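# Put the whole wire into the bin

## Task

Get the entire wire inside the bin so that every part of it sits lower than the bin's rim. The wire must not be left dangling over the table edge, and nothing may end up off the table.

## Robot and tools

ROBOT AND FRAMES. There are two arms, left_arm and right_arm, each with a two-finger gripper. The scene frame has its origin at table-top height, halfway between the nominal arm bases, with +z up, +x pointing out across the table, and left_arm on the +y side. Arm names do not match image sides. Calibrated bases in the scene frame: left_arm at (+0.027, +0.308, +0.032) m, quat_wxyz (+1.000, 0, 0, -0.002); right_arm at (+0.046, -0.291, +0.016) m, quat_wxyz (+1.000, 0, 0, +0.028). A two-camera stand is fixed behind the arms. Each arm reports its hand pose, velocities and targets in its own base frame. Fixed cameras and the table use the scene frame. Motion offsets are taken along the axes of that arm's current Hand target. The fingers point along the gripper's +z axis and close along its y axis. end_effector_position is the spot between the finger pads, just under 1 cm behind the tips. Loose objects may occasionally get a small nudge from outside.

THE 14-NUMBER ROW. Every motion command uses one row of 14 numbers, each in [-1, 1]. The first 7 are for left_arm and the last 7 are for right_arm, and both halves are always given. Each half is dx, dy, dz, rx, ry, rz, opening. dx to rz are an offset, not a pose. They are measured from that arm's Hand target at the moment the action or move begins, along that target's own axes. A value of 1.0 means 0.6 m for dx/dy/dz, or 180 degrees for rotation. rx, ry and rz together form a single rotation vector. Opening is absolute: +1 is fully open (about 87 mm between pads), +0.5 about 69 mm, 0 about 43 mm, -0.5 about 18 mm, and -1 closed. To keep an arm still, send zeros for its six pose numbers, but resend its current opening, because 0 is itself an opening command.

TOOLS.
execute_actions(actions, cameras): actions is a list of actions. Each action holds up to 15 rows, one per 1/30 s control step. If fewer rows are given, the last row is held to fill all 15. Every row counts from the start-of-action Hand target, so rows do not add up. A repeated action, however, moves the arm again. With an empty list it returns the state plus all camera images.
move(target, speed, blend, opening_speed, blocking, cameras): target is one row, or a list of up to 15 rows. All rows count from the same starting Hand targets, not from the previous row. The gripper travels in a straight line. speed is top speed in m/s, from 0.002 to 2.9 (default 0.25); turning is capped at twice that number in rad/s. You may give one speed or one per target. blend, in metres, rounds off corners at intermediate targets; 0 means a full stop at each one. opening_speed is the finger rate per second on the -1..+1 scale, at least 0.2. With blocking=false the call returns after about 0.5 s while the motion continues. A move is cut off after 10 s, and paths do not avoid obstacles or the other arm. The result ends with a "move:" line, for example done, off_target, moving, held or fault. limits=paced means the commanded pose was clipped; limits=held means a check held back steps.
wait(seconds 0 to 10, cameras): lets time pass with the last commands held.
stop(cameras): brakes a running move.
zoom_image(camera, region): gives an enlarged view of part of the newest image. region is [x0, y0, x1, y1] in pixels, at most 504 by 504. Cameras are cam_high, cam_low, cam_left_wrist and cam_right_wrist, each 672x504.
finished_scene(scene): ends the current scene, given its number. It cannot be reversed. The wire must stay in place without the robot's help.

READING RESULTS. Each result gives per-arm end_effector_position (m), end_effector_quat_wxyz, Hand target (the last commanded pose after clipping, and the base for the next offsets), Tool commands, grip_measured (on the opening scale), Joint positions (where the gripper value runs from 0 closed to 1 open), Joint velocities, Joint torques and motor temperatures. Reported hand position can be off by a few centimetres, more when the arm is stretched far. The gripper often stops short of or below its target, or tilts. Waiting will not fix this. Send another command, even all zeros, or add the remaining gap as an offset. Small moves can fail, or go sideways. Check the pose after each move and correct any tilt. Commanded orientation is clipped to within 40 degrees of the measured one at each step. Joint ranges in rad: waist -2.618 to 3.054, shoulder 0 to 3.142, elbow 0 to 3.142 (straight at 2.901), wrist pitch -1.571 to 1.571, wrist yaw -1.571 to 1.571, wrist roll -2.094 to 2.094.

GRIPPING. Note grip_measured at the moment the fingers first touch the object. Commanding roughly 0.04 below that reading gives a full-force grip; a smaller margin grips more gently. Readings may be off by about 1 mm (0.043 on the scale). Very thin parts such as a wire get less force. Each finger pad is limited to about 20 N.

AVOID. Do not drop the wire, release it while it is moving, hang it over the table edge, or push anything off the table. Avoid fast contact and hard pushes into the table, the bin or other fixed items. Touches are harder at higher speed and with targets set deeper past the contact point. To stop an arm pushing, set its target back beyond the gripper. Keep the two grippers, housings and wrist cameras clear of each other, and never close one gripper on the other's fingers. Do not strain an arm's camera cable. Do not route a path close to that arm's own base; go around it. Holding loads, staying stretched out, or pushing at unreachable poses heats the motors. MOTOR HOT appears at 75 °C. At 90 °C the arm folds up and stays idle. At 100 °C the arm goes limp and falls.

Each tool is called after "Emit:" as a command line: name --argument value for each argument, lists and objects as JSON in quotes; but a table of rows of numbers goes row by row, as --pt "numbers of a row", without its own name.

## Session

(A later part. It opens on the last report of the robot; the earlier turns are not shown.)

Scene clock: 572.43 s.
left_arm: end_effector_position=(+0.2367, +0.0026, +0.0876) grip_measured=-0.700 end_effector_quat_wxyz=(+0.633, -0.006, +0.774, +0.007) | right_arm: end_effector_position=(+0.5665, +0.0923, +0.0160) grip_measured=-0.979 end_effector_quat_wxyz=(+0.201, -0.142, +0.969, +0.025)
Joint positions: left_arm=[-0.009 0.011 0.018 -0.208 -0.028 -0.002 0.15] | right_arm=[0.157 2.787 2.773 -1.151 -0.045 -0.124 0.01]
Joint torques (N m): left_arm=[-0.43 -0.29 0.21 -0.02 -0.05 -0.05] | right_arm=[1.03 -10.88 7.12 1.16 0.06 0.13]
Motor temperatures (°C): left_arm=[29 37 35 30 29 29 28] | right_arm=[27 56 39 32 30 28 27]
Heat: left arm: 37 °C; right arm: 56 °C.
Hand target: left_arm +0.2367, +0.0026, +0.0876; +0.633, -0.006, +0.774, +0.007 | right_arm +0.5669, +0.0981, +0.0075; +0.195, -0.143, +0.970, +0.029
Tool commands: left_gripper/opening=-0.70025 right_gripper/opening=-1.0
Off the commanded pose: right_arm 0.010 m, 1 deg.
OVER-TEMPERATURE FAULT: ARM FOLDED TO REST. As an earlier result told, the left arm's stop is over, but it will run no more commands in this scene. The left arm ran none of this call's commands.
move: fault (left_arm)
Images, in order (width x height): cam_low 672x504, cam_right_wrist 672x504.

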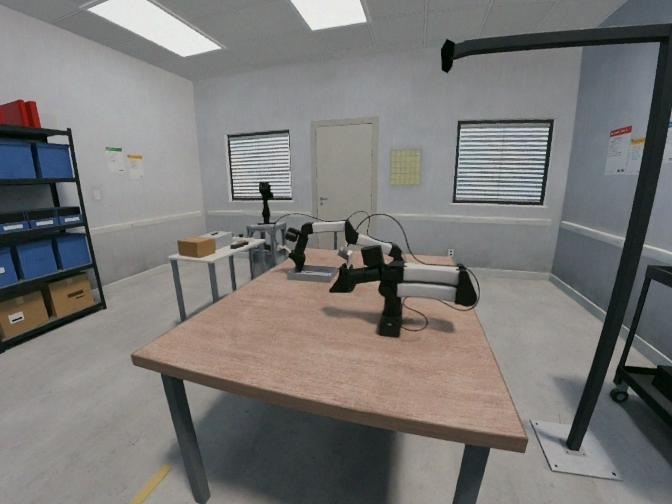

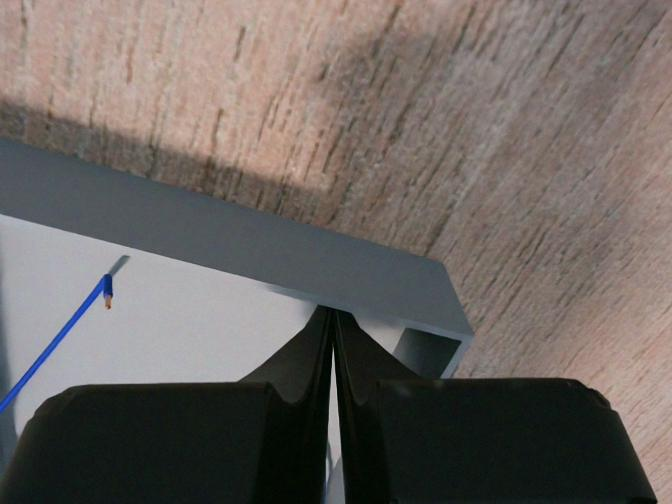

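Emit:
move --target '[0,0,0,0,0,0,-0.7,0.02,-0.01,-0.14,0,0,0,-1]' --speed 0.1 --cameras '["cam_right_wrist","cam_low","cam_high"]'

Emit:
zoom_image --camera "cam_low" --region '[270, 240, 350, 300]'

Emit:
zoom_image --camera "cam_high" --region '[220, 200, 360, 320]'

Scene clock: 580.00 s.
left_arm: end_effector_position=(+0.2367, +0.0026, +0.0876) grip_measured=-0.700 end_effector_quat_wxyz=(+0.633, -0.006, +0.774, +0.007) | right_arm: end_effector_position=(+0.5289, +0.0835, +0.0666) grip_measured=-0.979 end_effector_quat_wxyz=(+0.186, -0.143, +0.972, +0.025)
Joint positions: left_arm=[-0.009 0.011 0.018 -0.208 -0.028 -0.002 0.15] | right_arm=[0.151 2.518 2.463 -1.14 -0.048 -0.133 0.01]
Joint torques (N m): left_arm=[-0.42 -0.31 0.2 -0.02 -0.05 -0.05] | right_arm=[-0.46 -14.79 4.19 1.11 -0.02 0.05]
Motor temperatures (°C): left_arm=[29 37 35 30 29 29 28] | right_arm=[27 57 39 32 30 28 27]
Heat: left arm: 37 °C; right arm: 57 °C.
Hand target: left_arm +0.2367, +0.0026, +0.0876; +0.633, -0.006, +0.774, +0.007 | right_arm +0.5270, +0.0798, +0.0802; +0.195, -0.143, +0.970, +0.029
Tool commands: left_gripper/opening=-0.70025 right_gripper/opening=-1.0
Off the commanded pose: right_arm 0.014 m, 1 deg.
OVER-TEMPERATURE FAULT: ARM FOLDED TO REST. As an earlier result told, the left arm's stop is over, but it will run no more commands in this scene. The left arm ran none of this call's commands.
move: fault (left_arm), off_target (right_arm)
Images, in order (width x height): cam_high 672x504, cam_low 672x504, cam_right_wrist 672x504.

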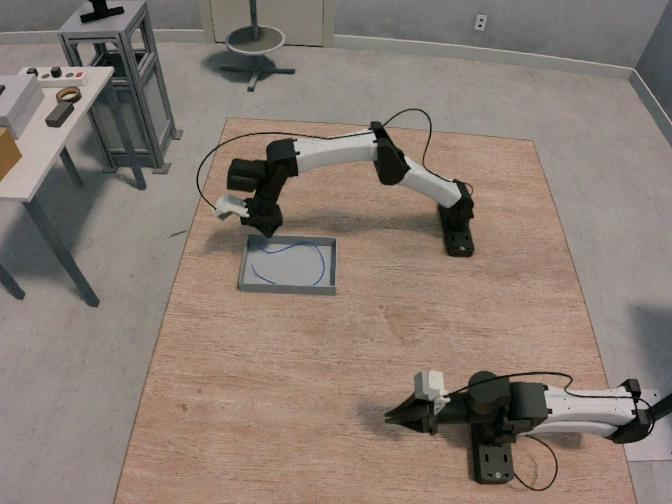

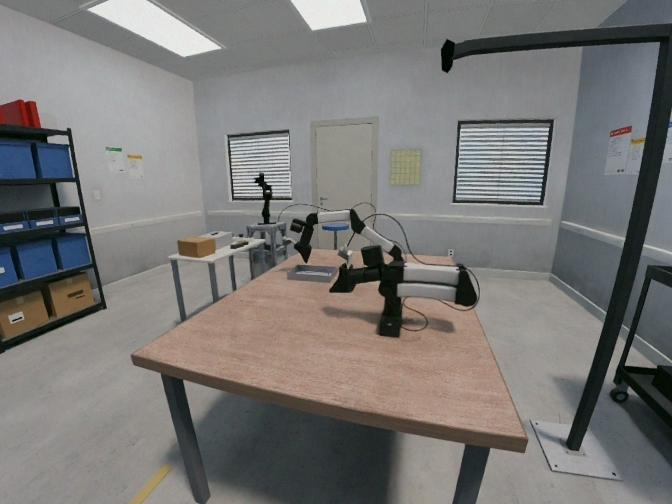

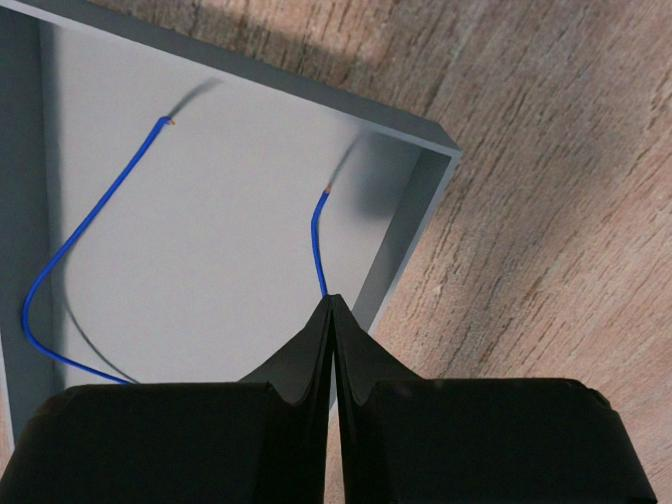

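Scaled by 6.300 from the camera's 672x504 image, which has a finer 960x720 frame.

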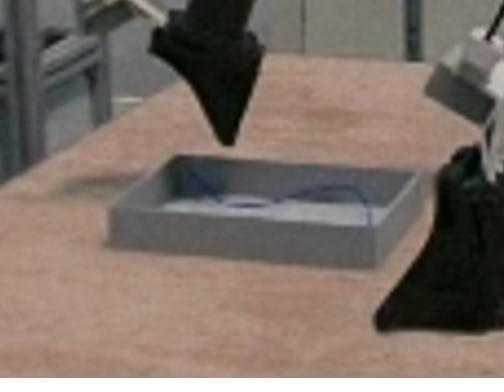

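Scaled by 3.600 from the camera's 672x504 image, which has a finer 960x720 frame.

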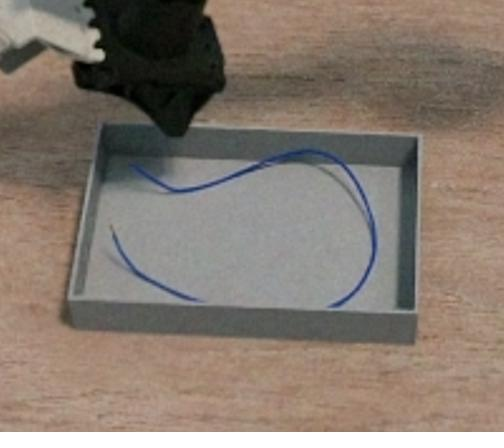

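Emit:
zoom_image --camera "cam_low" --region '[284, 260, 314, 284]'

Emit:
zoom_image --camera "cam_high" --region '[235, 230, 285, 300]'

Emit:
zoom_image --camera "cam_right_wrist" --region '[80, 20, 480, 280]'

Scaled by 16.800 from the camera's 672x504 image, which has a finer 960x720 frame.

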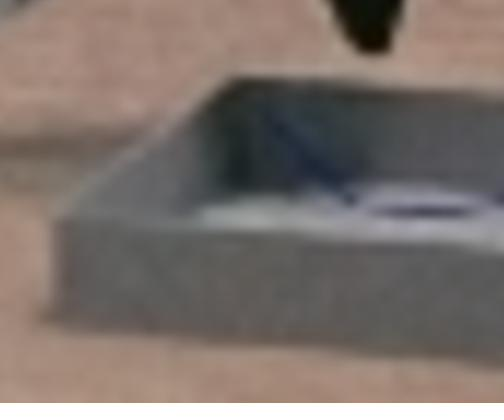

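Scaled by 7.200 from the camera's 672x504 image, which has a finer 960x720 frame.

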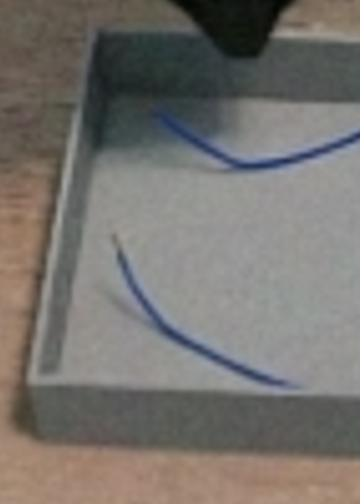

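Scaled by 1.260 from the camera's 672x504 image, which has a finer 960x720 frame.

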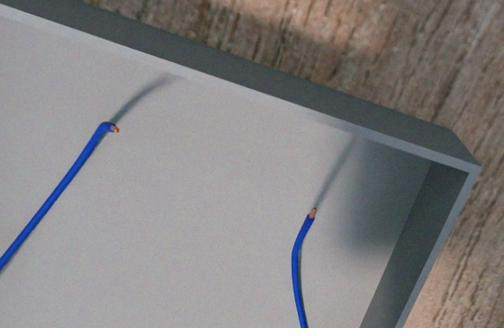

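Emit:
move --target '[0,0,0,0,0,0,-0.7,0.046,0.0095,0.1163,0,0,0,-1]' --speed 0.06 --cameras '["cam_right_wrist"]'

Scene clock: 629.07 s.
left_arm: end_effector_position=(+0.2367, +0.0026, +0.0876) grip_measured=-0.700 end_effector_quat_wxyz=(+0.633, -0.006, +0.774, +0.007) | right_arm: end_effector_position=(+0.5241, +0.0827, +0.0105) grip_measured=-0.979 end_effector_quat_wxyz=(+0.187, -0.144, +0.972, +0.025)
Joint positions: left_arm=[-0.009 0.011 0.018 -0.208 -0.028 -0.002 0.15] | right_arm=[0.151 2.465 2.141 -0.871 -0.048 -0.133 0.01]
Joint torques (N m): left_arm=[-0.42 -0.29 0.2 -0.02 -0.05 -0.05] | right_arm=[0.46 -12.07 3.19 1.61 0 0.1]
Motor temperatures (°C): left_arm=[29 36 35 30 29 29 28] | right_arm=[27 70 37 32 30 28 27]
Heat: left arm: 36 °C; right arm: 70 °C.
Hand target: left_arm +0.2367, +0.0026, +0.0876; +0.633, -0.006, +0.774, +0.007 | right_arm +0.5269, +0.0857, +0.0052; +0.195, -0.143, +0.970, +0.029
Tool commands: left_gripper/opening=-0.70025 right_gripper/opening=-1.0
Off the commanded pose: right_arm 0.007 m, 1 deg.
OVER-TEMPERATURE FAULT: ARM FOLDED TO REST. As an earlier result told, the left arm's stop is over, but it will run no more commands in this scene. The left arm ran none of this call's commands.
move: fault (left_arm)
Images, in order (width x height): cam_right_wrist 672x504.

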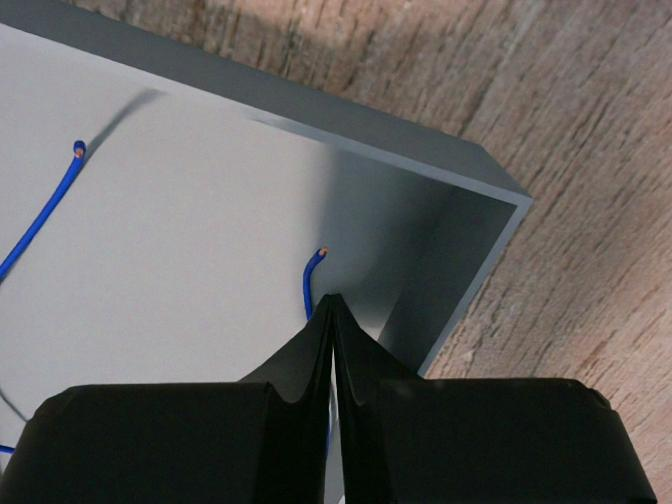

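Emit:
move --pt "0 0 0 0 0 0 -0.7 -0.0167 -0.0015 -0.174 0 0 0 -1" --pt "0 0 0 0 0 0 -0.7 0.3237 0.092 -0.40 0 0 0 -1" --speed '[0.15,0.3]' --blend 0.04 --cameras '["cam_high"]'

Emit:
wait --seconds 10

Scene clock: 641.37 s.
left_arm: end_effector_position=(+0.2367, +0.0026, +0.0876) grip_measured=-0.700 end_effector_quat_wxyz=(+0.633, -0.006, +0.774, +0.007) | right_arm: end_effector_position=(+0.2571, +0.0610, +0.1558) grip_measured=-0.979 end_effector_quat_wxyz=(+0.206, -0.144, +0.967, +0.034)
Joint positions: left_arm=[-0.009 0.011 0.018 -0.208 -0.028 -0.002 0.15] | right_arm=[0.219 1.304 1.193 -1.04 -0.037 -0.068 0.01]
Joint torques (N m): left_arm=[-0.42 -0.29 0.2 -0.02 -0.05 -0.05] | right_arm=[0.94 -4.11 4.18 1.12 0.2 0.12]
Motor temperatures (°C): left_arm=[29 36 35 30 29 29 28] | right_arm=[27 64 37 32 30 28 27]
Heat: left arm: 36 °C; right arm: 64 °C.
Hand target: left_arm +0.2367, +0.0026, +0.0876; +0.633, -0.006, +0.774, +0.007 | right_arm +0.2505, +0.0599, +0.1515; +0.195, -0.143, +0.970, +0.029
Tool commands: left_gripper/opening=-0.70025 right_gripper/opening=-1.0
Off the commanded pose: right_arm 0.008 m, 1 deg.
OVER-TEMPERATURE FAULT: ARM FOLDED TO REST. As an earlier result told, the left arm's stop is over, but it will run no more commands in this scene. The left arm ran none of this call's commands.
move: fault (left_arm)
Images, in order (width x height): cam_high 672x504.

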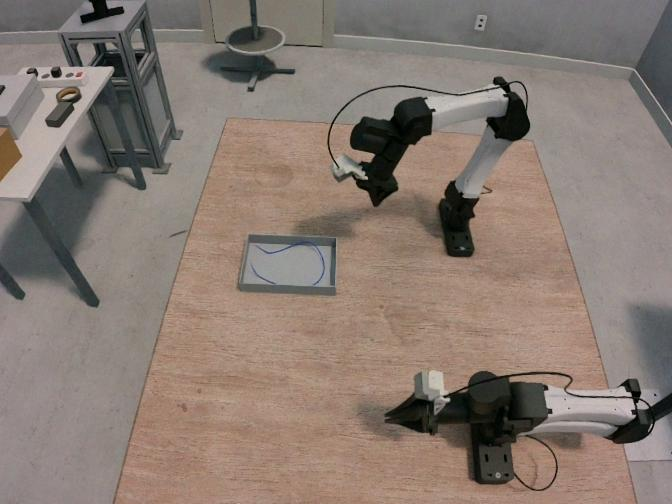

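Scene clock: 651.37 s.
left_arm: end_effector_position=(+0.2367, +0.0026, +0.0876) grip_measured=-0.700 end_effector_quat_wxyz=(+0.633, -0.006, +0.774, +0.007) | right_arm: end_effector_position=(+0.2570, +0.0609, +0.1558) grip_measured=-0.979 end_effector_quat_wxyz=(+0.206, -0.144, +0.967, +0.034)
Joint positions: left_arm=[-0.009 0.011 0.018 -0.208 -0.028 -0.002 0.15] | right_arm=[0.219 1.304 1.193 -1.041 -0.037 -0.068 0.01]
Joint torques (N m): left_arm=[-0.42 -0.29 0.2 -0.02 -0.05 -0.05] | right_arm=[1.1 -4.1 4.25 1.09 0.17 0.15]
Motor temperatures (°C): left_arm=[29 36 34 30 29 29 28] | right_arm=[27 58 38 32 30 28 27]
Heat: left arm: 36 °C; right arm: 58 °C.
Hand target: left_arm +0.2367, +0.0026, +0.0876; +0.633, -0.006, +0.774, +0.007 | right_arm +0.2505, +0.0599, +0.1515; +0.195, -0.143, +0.970, +0.029
Tool commands: left_gripper/opening=-0.70025 right_gripper/opening=-1.0
Off the commanded pose: right_arm 0.008 m, 1 deg.
OVER-TEMPERATURE FAULT: ARM FOLDED TO REST. As an earlier result told, the left arm's stop is over, but it will run no more commands in this scene.
wait: 10.00 s; at rest by 0.17 s

Emit:
wait --seconds 8 --cameras '["cam_high","cam_low","cam_right_wrist"]'

Emit:
zoom_image --camera "cam_low" --region '[284, 258, 344, 286]'

Emit:
zoom_image --camera "cam_high" --region '[235, 230, 345, 300]'

Scene clock: 664.90 s.
left_arm: end_effector_position=(+0.2367, +0.0026, +0.0876) grip_measured=-0.700 end_effector_quat_wxyz=(+0.633, -0.006, +0.774, +0.007) | right_arm: end_effector_position=(+0.2570, +0.0609, +0.1558) grip_measured=-0.979 end_effector_quat_wxyz=(+0.206, -0.144, +0.967, +0.034)
Joint positions: left_arm=[-0.009 0.011 0.018 -0.208 -0.028 -0.002 0.15] | right_arm=[0.219 1.304 1.193 -1.041 -0.037 -0.068 0.01]
Joint torques (N m): left_arm=[-0.42 -0.29 0.2 -0.02 -0.05 -0.05] | right_arm=[1.01 -4.19 4.15 1.09 0.16 0.16]
Motor temperatures (°C): left_arm=[29 36 34 30 29 29 28] | right_arm=[27 53 38 32 30 28 27]
Heat: left arm: 36 °C; right arm: 53 °C.
Hand target: left_arm +0.2367, +0.0026, +0.0876; +0.633, -0.006, +0.774, +0.007 | right_arm +0.2505, +0.0599, +0.1515; +0.195, -0.143, +0.970, +0.029
Tool commands: left_gripper/opening=-0.70025 right_gripper/opening=-1.0
Off the commanded pose: right_arm 0.008 m, 1 deg.
OVER-TEMPERATURE FAULT: ARM FOLDED TO REST. As an earlier result told, the left arm's stop is over, but it will run no more commands in this scene.
wait: 8.00 s; at rest from the start
Images, in order (width x height): cam_high 672x504, cam_low 672x504, cam_right_wrist 672x504.

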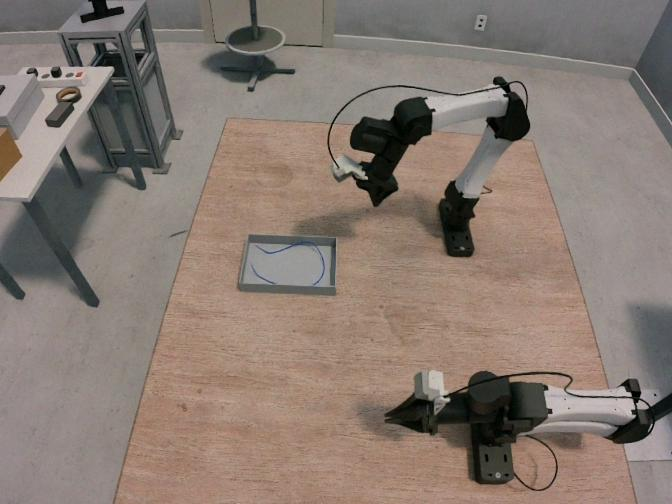

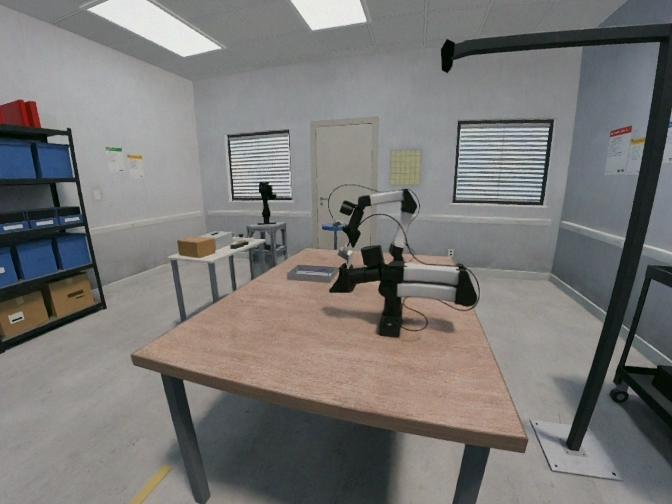

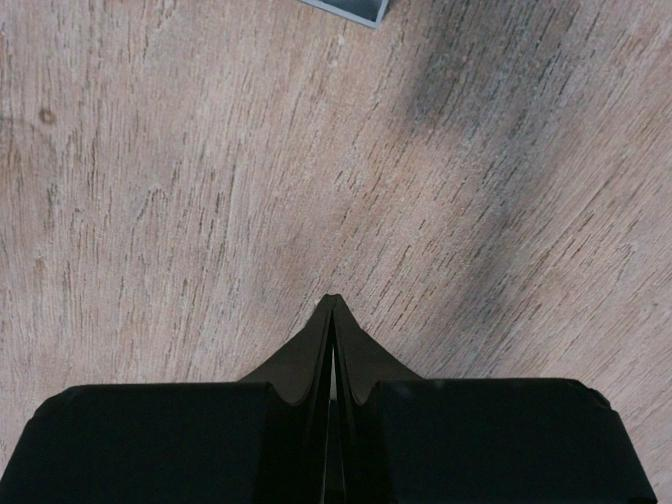

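Scaled by 8.400 from the camera's 672x504 image, which has a finer 960x720 frame.

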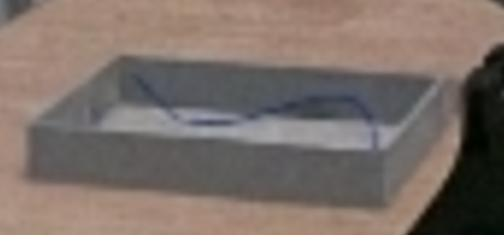

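Scaled by 4.582 from the camera's 672x504 image, which has a finer 960x720 frame.

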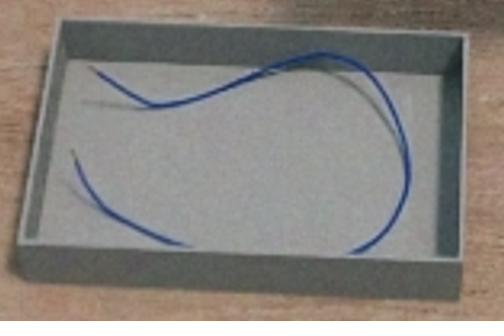

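Emit:
move --pt "0 0 0 0 0 0 -0.7 -0.402 -0.0955 0.291 0 0 0 -1" --pt "0 0 0 0 0 0 -0.7 -0.3505 -0.088 0.418 0 0 0 -1" --speed '[0.25,0.07]' --blend 0.01 --cameras '["cam_right_wrist"]'

Scene clock: 686.40 s.
left_arm: end_effector_position=(+0.2367, +0.0026, +0.0876) grip_measured=-0.700 end_effector_quat_wxyz=(+0.633, -0.006, +0.774, +0.007) | right_arm: end_effector_position=(+0.5436, +0.0915, +0.0111) grip_measured=-0.979 end_effector_quat_wxyz=(+0.194, -0.141, +0.970, +0.025)
Joint positions: left_arm=[-0.009 0.011 0.018 -0.208 -0.028 -0.002 0.15] | right_arm=[0.162 2.57 2.334 -0.944 -0.043 -0.119 0.01]
Joint torques (N m): left_arm=[-0.42 -0.29 0.2 -0.02 -0.05 -0.05] | right_arm=[0.5 -12.11 3.11 1.59 0.02 0.01]
Heat: left arm: 35 °C; right arm: 49 °C.
Hand target: left_arm +0.2367, +0.0026, +0.0876; +0.633, -0.006, +0.774, +0.007 | right_arm +0.5443, +0.0934, +0.0016; +0.195, -0.143, +0.970, +0.029
Tool commands: left_gripper/opening=-0.70025 right_gripper/opening=-1.0
Off the commanded pose: right_arm 0.010 m, 0 deg.
OVER-TEMPERATURE FAULT: ARM FOLDED TO REST. As an earlier result told, the left arm's stop is over, but it will run no more commands in this scene. The left arm ran none of this call's commands.
move: fault (left_arm)
Images, in order (width x height): cam_right_wrist 672x504.

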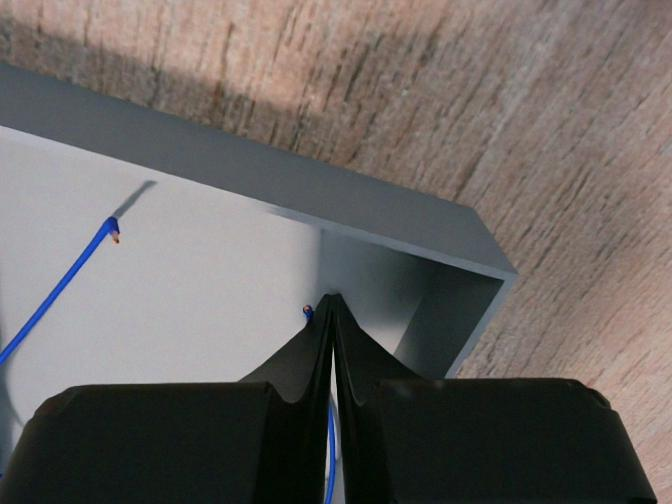

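Emit:
move --pt "0 0 0 0 0 0 -0.7 -0.04 0 -0.11 0 0 0 -1" --pt "0 0 0 0 0 0 -0.7 -0.04 0.017 -0.11 0 0 0 -1" --pt "0 0 0 0 0 0 -0.7 0.0 0.015 0.008 0 0 0 -1" --speed '[0.1,0.1,0.07]' --cameras '["cam_right_wrist"]'

Scene clock: 702.93 s.
left_arm: end_effector_position=(+0.2367, +0.0026, +0.0876) grip_measured=-0.700 end_effector_quat_wxyz=(+0.633, -0.006, +0.774, +0.007) | right_arm: end_effector_position=(+0.5404, +0.0997, +0.0108) grip_measured=-0.979 end_effector_quat_wxyz=(+0.191, -0.143, +0.971, +0.028)
Joint positions: left_arm=[-0.009 0.011 0.018 -0.208 -0.028 -0.002 0.15] | right_arm=[0.177 2.566 2.327 -0.945 -0.043 -0.108 0.01]
Joint torques (N m): left_arm=[-0.42 -0.29 0.2 -0.02 -0.05 -0.05] | right_arm=[0.7 -11.32 2.96 1.73 0.1 0.13]
Heat: left arm: 35 °C; right arm: 53 °C.
Hand target: left_arm +0.2367, +0.0026, +0.0876; +0.633, -0.006, +0.774, +0.007 | right_arm +0.5436, +0.1026, -0.0028; +0.195, -0.143, +0.970, +0.029
Tool commands: left_gripper/opening=-0.70025 right_gripper/opening=-1.0
Off the commanded pose: right_arm 0.014 m, 0 deg.
OVER-TEMPERATURE FAULT: ARM FOLDED TO REST. As an earlier result told, the left arm's stop is over, but it will run no more commands in this scene. The left arm ran none of this call's commands.
move: fault (left_arm), off_target (right_arm)
Images, in order (width x height): cam_right_wrist 672x504.

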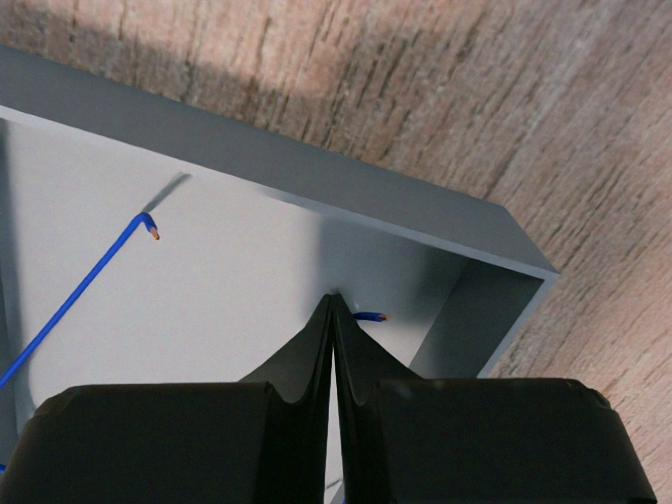

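Emit:
move --pt "0 0 0 0 0 0 -0.7 -0.03 0 -0.16 0 0 0 -1" --pt "0 0 0 0 0 0 -0.7 0.09 0.02 -0.21 0 0 0 -1" --speed 0.15 --blend 0.02 --cameras '["cam_right_wrist","cam_high","cam_low"]'

Emit:
zoom_image --camera "cam_low" --region '[284, 258, 344, 286]'

Emit:
zoom_image --camera "cam_high" --region '[235, 230, 345, 300]'

Scene clock: 716.83 s.
left_arm: end_effector_position=(+0.2367, +0.0026, +0.0876) grip_measured=-0.700 end_effector_quat_wxyz=(+0.633, -0.006, +0.774, +0.007) | right_arm: end_effector_position=(+0.4466, +0.0829, +0.0820) grip_measured=-0.979 end_effector_quat_wxyz=(+0.181, -0.144, +0.973, +0.028)
Joint positions: left_arm=[-0.009 0.011 0.018 -0.208 -0.028 -0.002 0.15] | right_arm=[0.177 2.093 1.803 -0.915 -0.043 -0.108 0.01]
Joint torques (N m): left_arm=[-0.42 -0.29 0.2 -0.02 -0.05 -0.05] | right_arm=[0.8 -12.25 4.04 1.25 0.11 0.11]
Heat: left arm: 35 °C; right arm: 54 °C.
Hand target: left_arm +0.2367, +0.0026, +0.0876; +0.633, -0.006, +0.774, +0.007 | right_arm +0.4457, +0.0855, +0.0923; +0.195, -0.143, +0.970, +0.029
Tool commands: left_gripper/opening=-0.70025 right_gripper/opening=-1.0
Off the commanded pose: right_arm 0.011 m, 2 deg.
OVER-TEMPERATURE FAULT: ARM FOLDED TO REST. As an earlier result told, the left arm's stop is over, but it will run no more commands in this scene. The left arm ran none of this call's commands.
move: fault (left_arm), off_target (right_arm)
Images, in order (width x height): cam_high 672x504, cam_low 672x504, cam_right_wrist 672x504.

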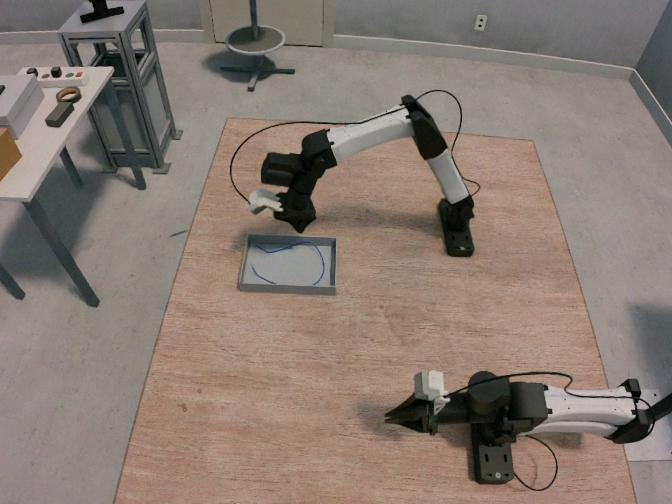

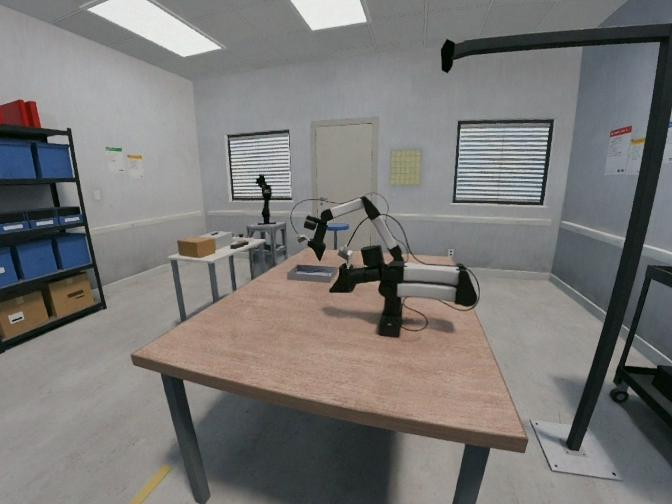

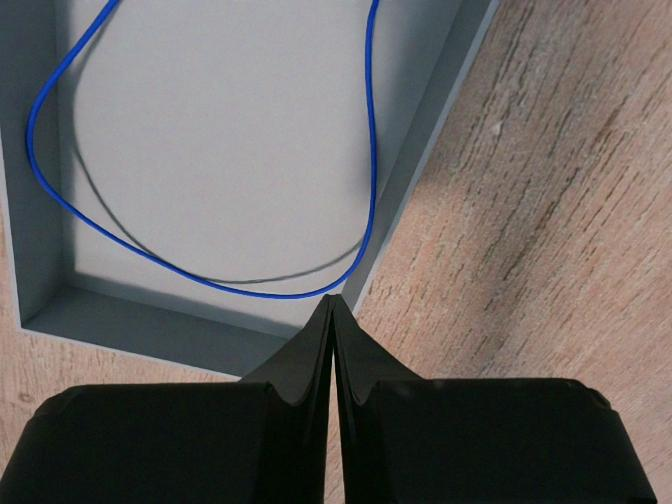

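Scaled by 8.400 from the camera's 672x504 image, which has a finer 960x720 frame.

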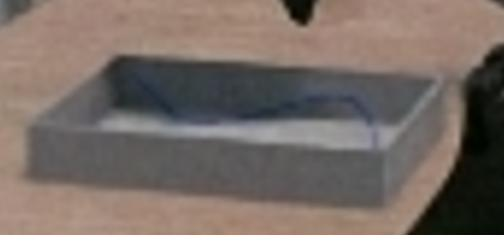

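Scaled by 4.582 from the camera's 672x504 image, which has a finer 960x720 frame.

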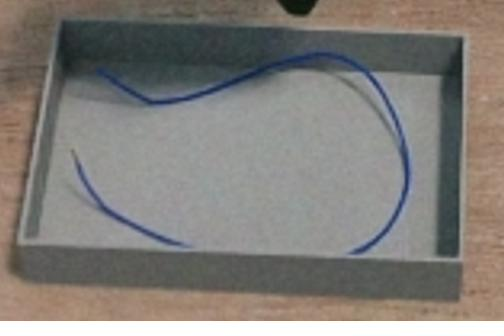

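Emit:
move --pt "0 0 0 0 0 0 -0.7 0.217 0.039 -0.197 0 0 0 -1" --pt "0 0 0 0 0 0 -0.7 0.2627 0.039 -0.089 0 -0.344 0 -1" --speed 0.3 --blend 0.02 --cameras '["cam_right_wrist","cam_high","cam_low"]'

Emit:
zoom_image --camera "cam_right_wrist" --region '[100, 0, 500, 300]'

Scene clock: 744.07 s.
left_arm: end_effector_position=(+0.2367, +0.0026, +0.0876) grip_measured=-0.700 end_effector_quat_wxyz=(+0.633, -0.006, +0.774, +0.007) | right_arm: end_effector_position=(+0.2826, +0.0605, +0.0863) grip_measured=-0.979 end_effector_quat_wxyz=(+0.637, -0.116, +0.757, +0.093)
Joint positions: left_arm=[-0.009 0.011 0.018 -0.208 -0.028 -0.002 0.15] | right_arm=[0.099 0.813 0.009 0.628 -0.195 -0.042 0.01]
Joint torques (N m): left_arm=[-0.42 -0.29 0.2 -0.02 -0.05 -0.05] | right_arm=[-0.42 0.34 4.11 2.32 -0.08 0.13]
Motor temperatures (°C): left_arm=[29 34 34 29 29 29 27] | right_arm=[27 57 37 33 30 28 27]
Heat: left arm: 34 °C; right arm: 57 °C.
Hand target: left_arm +0.2367, +0.0026, +0.0876; +0.633, -0.006, +0.774, +0.007 | right_arm +0.2800, +0.0600, +0.0807; +0.666, -0.108, +0.731, +0.099
Tool commands: left_gripper/opening=-0.70025 right_gripper/opening=-1.0
Off the commanded pose: right_arm 0.006 m, 5 deg.
OVER-TEMPERATURE FAULT: ARM FOLDED TO REST. As an earlier result told, the left arm's stop is over, but it will run no more commands in this scene. The left arm ran none of this call's commands.
joint sent to its limit (right arm) — joint 3 (elbow), lower limit, where the elbow is as bent as it goes. The joint targets are off in orientation, not in position.
move: fault (left_arm), off_target (right_arm)
Images, in order (width x height): cam_high 672x504, cam_low 672x504, cam_right_wrist 672x504.

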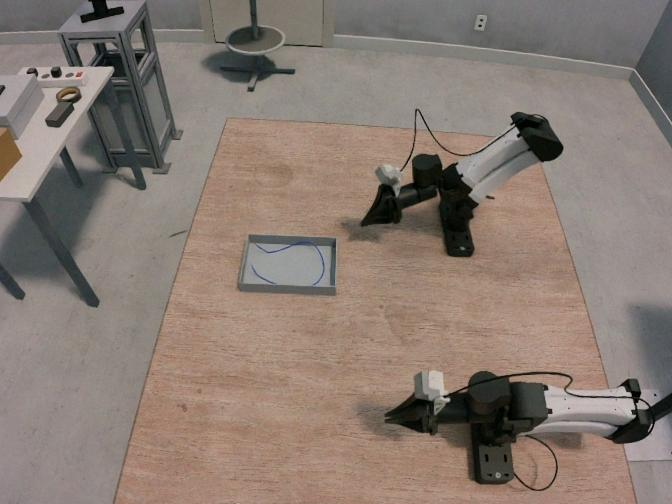

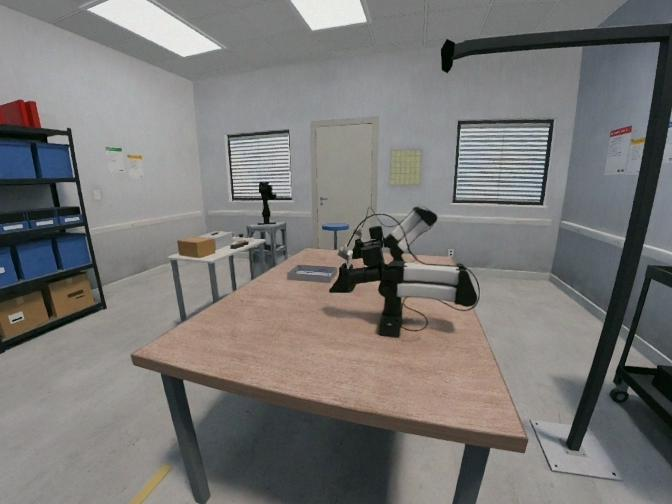

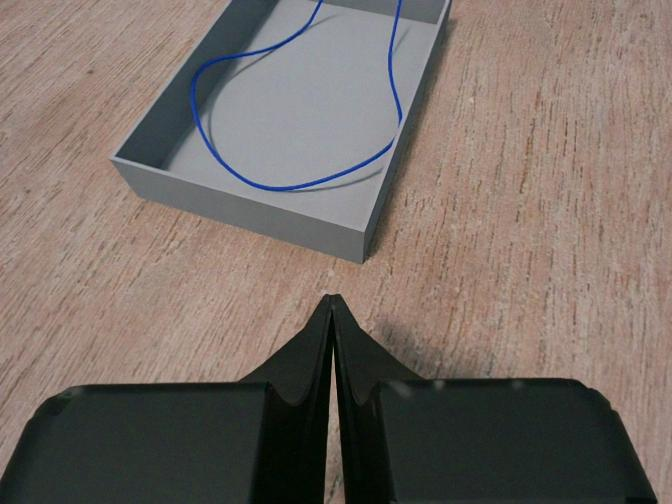

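Scaled by 1.260 from the camera's 672x504 image, which has a finer 960x720 frame.

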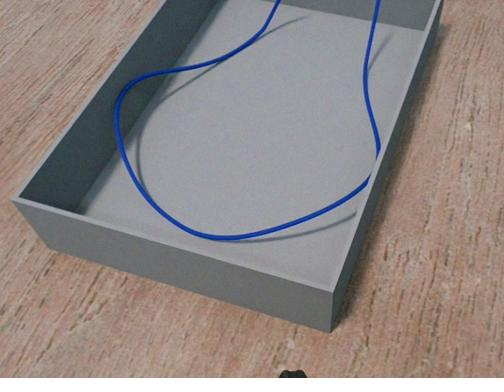

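Emit:
move --target '[0,0,0,0,0,0,-0.7,0,0,0.0,0,-0.18,0,-1]' --cameras '["cam_right_wrist"]'

Emit:
zoom_image --camera "cam_right_wrist" --region '[200, 50, 500, 270]'

Scene clock: 755.37 s.
left_arm: end_effector_position=(+0.2367, +0.0026, +0.0876) grip_measured=-0.700 end_effector_quat_wxyz=(+0.633, -0.006, +0.774, +0.007) | right_arm: end_effector_position=(+0.2829, +0.0608, +0.0864) grip_measured=-0.979 end_effector_quat_wxyz=(+0.636, -0.138, +0.749, +0.127)
Joint positions: left_arm=[-0.009 0.011 0.018 -0.208 -0.028 -0.002 0.15] | right_arm=[-0.013 0.88 0.009 0.698 -0.387 -0.051 0.01]
Joint torques (N m): left_arm=[-0.42 -0.28 0.2 -0.02 -0.05 -0.05] | right_arm=[-0.46 -0.18 4.11 2.28 -0.03 -0.04]
Heat: left arm: 34 °C; right arm: 53 °C.
Hand target: left_arm +0.2367, +0.0026, +0.0876; +0.633, -0.006, +0.774, +0.007 | right_arm +0.2800, +0.0601, +0.0807; +0.844, -0.076, +0.516, +0.125
Tool commands: left_gripper/opening=-0.70025 right_gripper/opening=-1.0
Off the commanded pose: right_arm 0.006 m, 37 deg.
OVER-TEMPERATURE FAULT: ARM FOLDED TO REST. As an earlier result told, the left arm's stop is over, but it will run no more commands in this scene. The left arm ran none of this call's commands.
joint sent to its limit (right arm) — joint 3 (elbow), lower limit, where the elbow is as bent as it goes. The joint targets are off in orientation, not in position.
move: fault (left_arm), off_target (right_arm)
Images, in order (width x height): cam_right_wrist 672x504.

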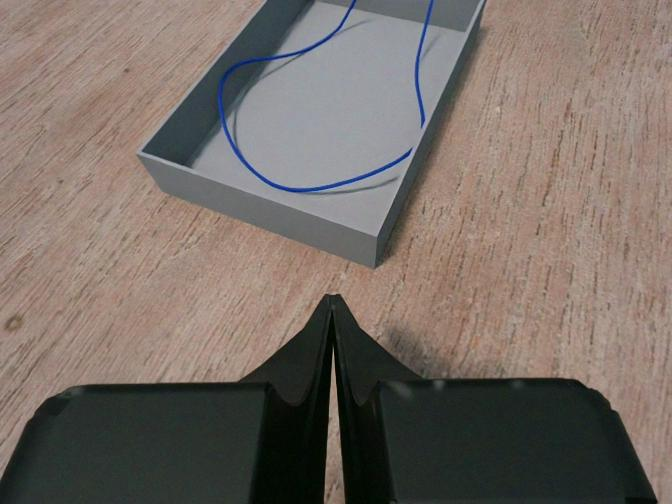

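Scaled by 1.680 from the camera's 672x504 image, which has a finer 960x720 frame.

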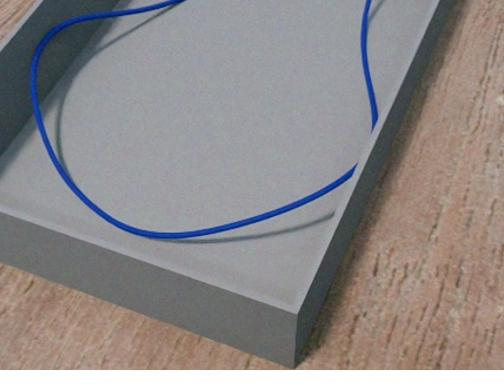

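Emit:
move --target '[0,0,0,0,0,0,-0.7,-0.032,-0.088,0.084,0,0.11,0,-1]' --cameras '["cam_right_wrist"]'

Emit:
zoom_image --camera "cam_right_wrist" --region '[100, 0, 400, 240]'

Scene clock: 767.47 s.
left_arm: end_effector_position=(+0.2367, +0.0026, +0.0876) grip_measured=-0.700 end_effector_quat_wxyz=(+0.633, -0.006, +0.774, +0.007) | right_arm: end_effector_position=(+0.3241, +0.0216, +0.1051) grip_measured=-0.979 end_effector_quat_wxyz=(+0.709, -0.090, +0.690, +0.112)
Joint positions: left_arm=[-0.009 0.011 0.018 -0.208 -0.028 -0.002 0.15] | right_arm=[-0.187 1.497 0.022 1.51 -0.473 0.043 0.01]
Joint torques (N m): left_arm=[-0.42 -0.29 0.2 -0.02 -0.05 -0.05] | right_arm=[-0.72 -1.88 4.26 2.77 0.06 0.07]
Motor temperatures (°C): left_arm=[29 34 34 29 29 29 27] | right_arm=[27 49 38 36 30 28 27]
Heat: left arm: 34 °C; right arm: 49 °C.
Hand target: left_arm +0.2367, +0.0026, +0.0876; +0.633, -0.006, +0.774, +0.007 | right_arm +0.3299, +0.0199, +0.1207; +0.743, -0.096, +0.654, +0.110
Tool commands: left_gripper/opening=-0.70025 right_gripper/opening=-1.0
Off the commanded pose: right_arm 0.017 m, 6 deg.
OVER-TEMPERATURE FAULT: ARM FOLDED TO REST. As an earlier result told, the left arm's stop is over, but it will run no more commands in this scene. The left arm ran none of this call's commands.
joint sent to its limit (right arm) — joint 4 (wrist pitch), upper limit. The joint targets still meet the commanded pose.
move: fault (left_arm), off_target (right_arm)
Images, in order (width x height): cam_right_wrist 672x504.

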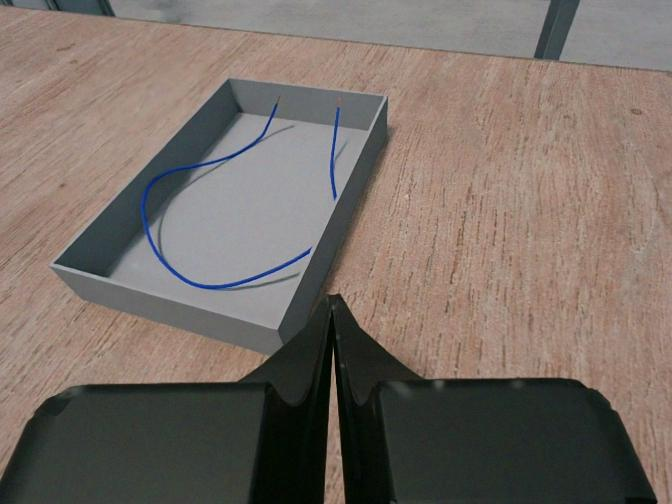

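Scaled by 1.680 from the camera's 672x504 image, which has a finer 960x720 frame.

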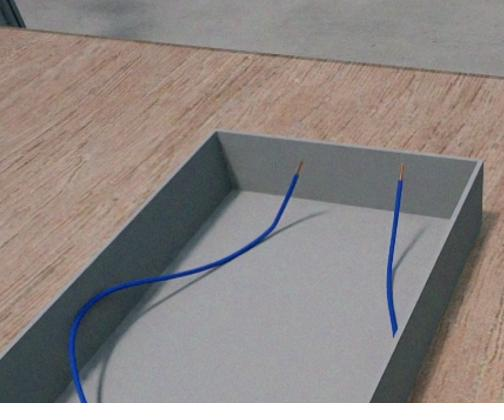

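Emit:
move --target '[0,0,0,0,0,0,-0.7,0.044,0.0153,0.333,0,0.372,0,-0.3]' --speed 0.3 --cameras '["cam_right_wrist"]'

Scene clock: 809.37 s.
left_arm: end_effector_position=(+0.2367, +0.0026, +0.0876) grip_measured=-0.700 end_effector_quat_wxyz=(+0.633, -0.006, +0.774, +0.007) | right_arm: end_effector_position=(+0.5179, +0.0854, +0.1253) grip_measured=-0.300 end_effector_quat_wxyz=(+0.265, -0.138, +0.953, +0.043)
Joint positions: left_arm=[-0.009 0.011 0.018 -0.208 -0.028 -0.002 0.15] | right_arm=[0.145 2.237 2.154 -0.949 -0.082 -0.119 0.35]
Joint torques (N m): left_arm=[-0.42 -0.29 0.18 -0.02 -0.05 -0.05] | right_arm=[0.69 -8.9 7.49 1.33 0.19 0.06]
Motor temperatures (°C): left_arm=[29 34 33 29 29 29 27] | right_arm=[27 44 37 37 30 28 26]
Heat: left arm: 34 °C; right arm: 44 °C.
Hand target: left_arm +0.2367, +0.0026, +0.0876; +0.633, -0.006, +0.774, +0.007 | right_arm +0.5202, +0.0868, +0.1198; +0.259, -0.141, +0.955, +0.038
Tool commands: left_gripper/opening=-0.70025 right_gripper/opening=-0.3
Off the commanded pose: right_arm 0.006 m, 1 deg.
OVER-TEMPERATURE FAULT: ARM FOLDED TO REST. As an earlier result told, the left arm's stop is over, but it will run no more commands in this scene. The left arm ran none of this call's commands.
move: fault (left_arm)
Images, in order (width x height): cam_right_wrist 672x504.

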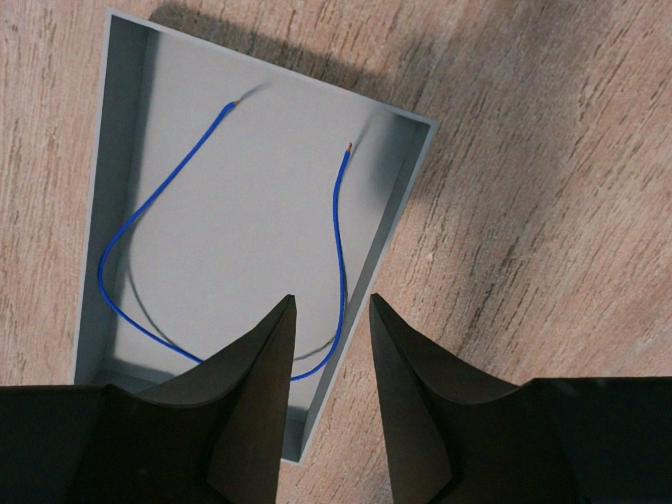

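Emit:
move --target '[0,0,0,0,0,0,-0.7,0.0157,-0.011,0.0965,0,0,0,-0.3]' --speed 0.15 --cameras '["cam_right_wrist"]'

Scene clock: 817.00 s.
left_arm: end_effector_position=(+0.2367, +0.0026, +0.0876) grip_measured=-0.700 end_effector_quat_wxyz=(+0.633, -0.006, +0.774, +0.007) | right_arm: end_effector_position=(+0.5409, +0.0887, +0.0752) grip_measured=-0.300 end_effector_quat_wxyz=(+0.264, -0.139, +0.953, +0.043)
Joint positions: left_arm=[-0.009 0.011 0.018 -0.208 -0.028 -0.002 0.15] | right_arm=[0.145 2.342 2.133 -0.826 -0.082 -0.122 0.35]
Joint torques (N m): left_arm=[-0.42 -0.29 0.2 -0.02 -0.05 -0.05] | right_arm=[0.29 -10.14 5.19 1.56 0.13 -0.03]
Heat: left arm: 34 °C; right arm: 45 °C.
Hand target: left_arm +0.2367, +0.0026, +0.0876; +0.633, -0.006, +0.774, +0.007 | right_arm +0.5422, +0.0866, +0.0650; +0.259, -0.141, +0.955, +0.038
Tool commands: left_gripper/opening=-0.70025 right_gripper/opening=-0.3
Off the commanded pose: right_arm 0.010 m, 1 deg.
OVER-TEMPERATURE FAULT: ARM FOLDED TO REST. As an earlier result told, the left arm's stop is over, but it will run no more commands in this scene. The left arm ran none of this call's commands.
move: fault (left_arm)
Images, in order (width x height): cam_right_wrist 672x504.

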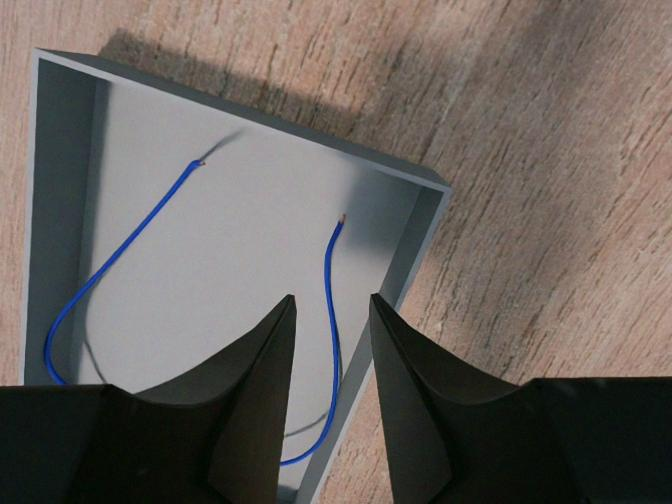

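Emit:
move --target '[0,0,0,0,0,0,-0.7,0,-0.003,0.06,0,0,0,-0.4]' --speed 0.1 --cameras '["cam_right_wrist"]'

Scene clock: 823.43 s.
left_arm: end_effector_position=(+0.2367, +0.0026, +0.0876) grip_measured=-0.700 end_effector_quat_wxyz=(+0.633, -0.006, +0.774, +0.007) | right_arm: end_effector_position=(+0.5531, +0.0905, +0.0365) grip_measured=-0.400 end_effector_quat_wxyz=(+0.253, -0.139, +0.957, +0.043)
Joint positions: left_arm=[-0.009 0.011 0.018 -0.208 -0.028 -0.002 0.15] | right_arm=[0.145 2.443 2.166 -0.781 -0.082 -0.122 0.3]
Joint torques (N m): left_arm=[-0.42 -0.29 0.2 -0.02 -0.05 -0.05] | right_arm=[0.36 -10.28 7.49 1.5 0.11 0.02]
Heat: left arm: 34 °C; right arm: 46 °C.
Hand target: left_arm +0.2367, +0.0026, +0.0876; +0.633, -0.006, +0.774, +0.007 | right_arm +0.5602, +0.0901, +0.0340; +0.259, -0.141, +0.955, +0.038
Tool commands: left_gripper/opening=-0.70025 right_gripper/opening=-0.4
Off the commanded pose: right_arm 0.007 m, 1 deg.
OVER-TEMPERATURE FAULT: ARM FOLDED TO REST. As an earlier result told, the left arm's stop is over, but it will run no more commands in this scene. The left arm ran none of this call's commands.
move: fault (left_arm)
Images, in order (width x height): cam_right_wrist 672x504.

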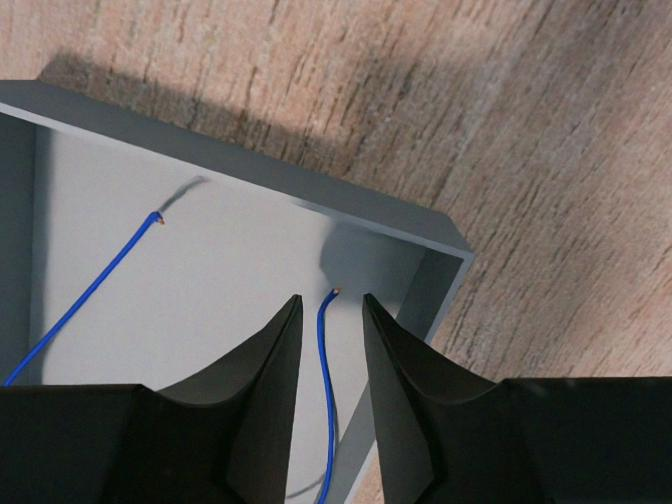

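Emit:
move --pt "0 0 0 0 0 0 -0.7 0.0155 0.002 0.016 0 0 0 -0.4" --pt "0 0 0 0 0 0 -0.7 0.0155 0.002 0.016 0 0 0 -1" --speed 0.08 --opening_speed 0.5 --cameras '["cam_right_wrist"]'

Scene clock: 834.03 s.
left_arm: end_effector_position=(+0.2367, +0.0026, +0.0876) grip_measured=-0.700 end_effector_quat_wxyz=(+0.633, -0.006, +0.774, +0.007) | right_arm: end_effector_position=(+0.5587, +0.0913, +0.0303) grip_measured=-0.931 end_effector_quat_wxyz=(+0.265, -0.139, +0.953, +0.043)
Joint positions: left_arm=[-0.009 0.011 0.018 -0.208 -0.028 -0.002 0.15] | right_arm=[0.145 2.443 2.132 -0.722 -0.082 -0.122 0.034]
Joint torques (N m): left_arm=[-0.42 -0.29 0.2 -0.02 -0.05 -0.05] | right_arm=[0.39 -11.41 4.37 1.57 0.15 0]
Heat: left arm: 33 °C; right arm: 47 °C.
Hand target: left_arm +0.2367, +0.0026, +0.0876; +0.633, -0.006, +0.774, +0.007 | right_arm +0.5569, +0.0904, +0.0212; +0.259, -0.141, +0.955, +0.038
Tool commands: left_gripper/opening=-0.70025 right_gripper/opening=-1.0
Off the commanded pose: right_arm 0.010 m, 1 deg.
OVER-TEMPERATURE FAULT: ARM FOLDED TO REST. As an earlier result told, the left arm's stop is over, but it will run no more commands in this scene. The left arm ran none of this call's commands.
move: fault (left_arm)
Images, in order (width x height): cam_right_wrist 672x504.

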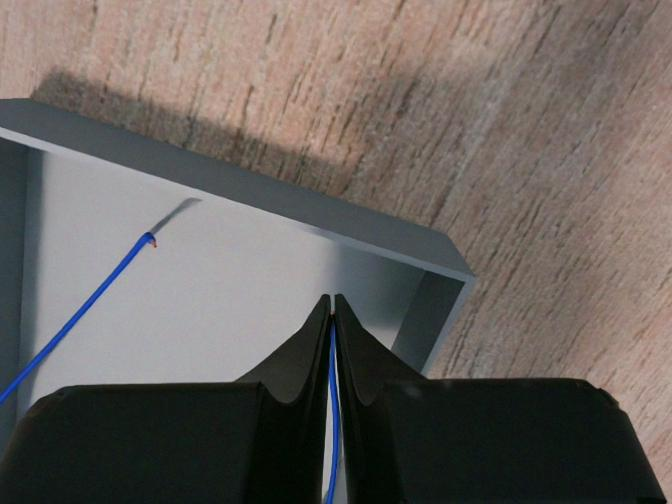

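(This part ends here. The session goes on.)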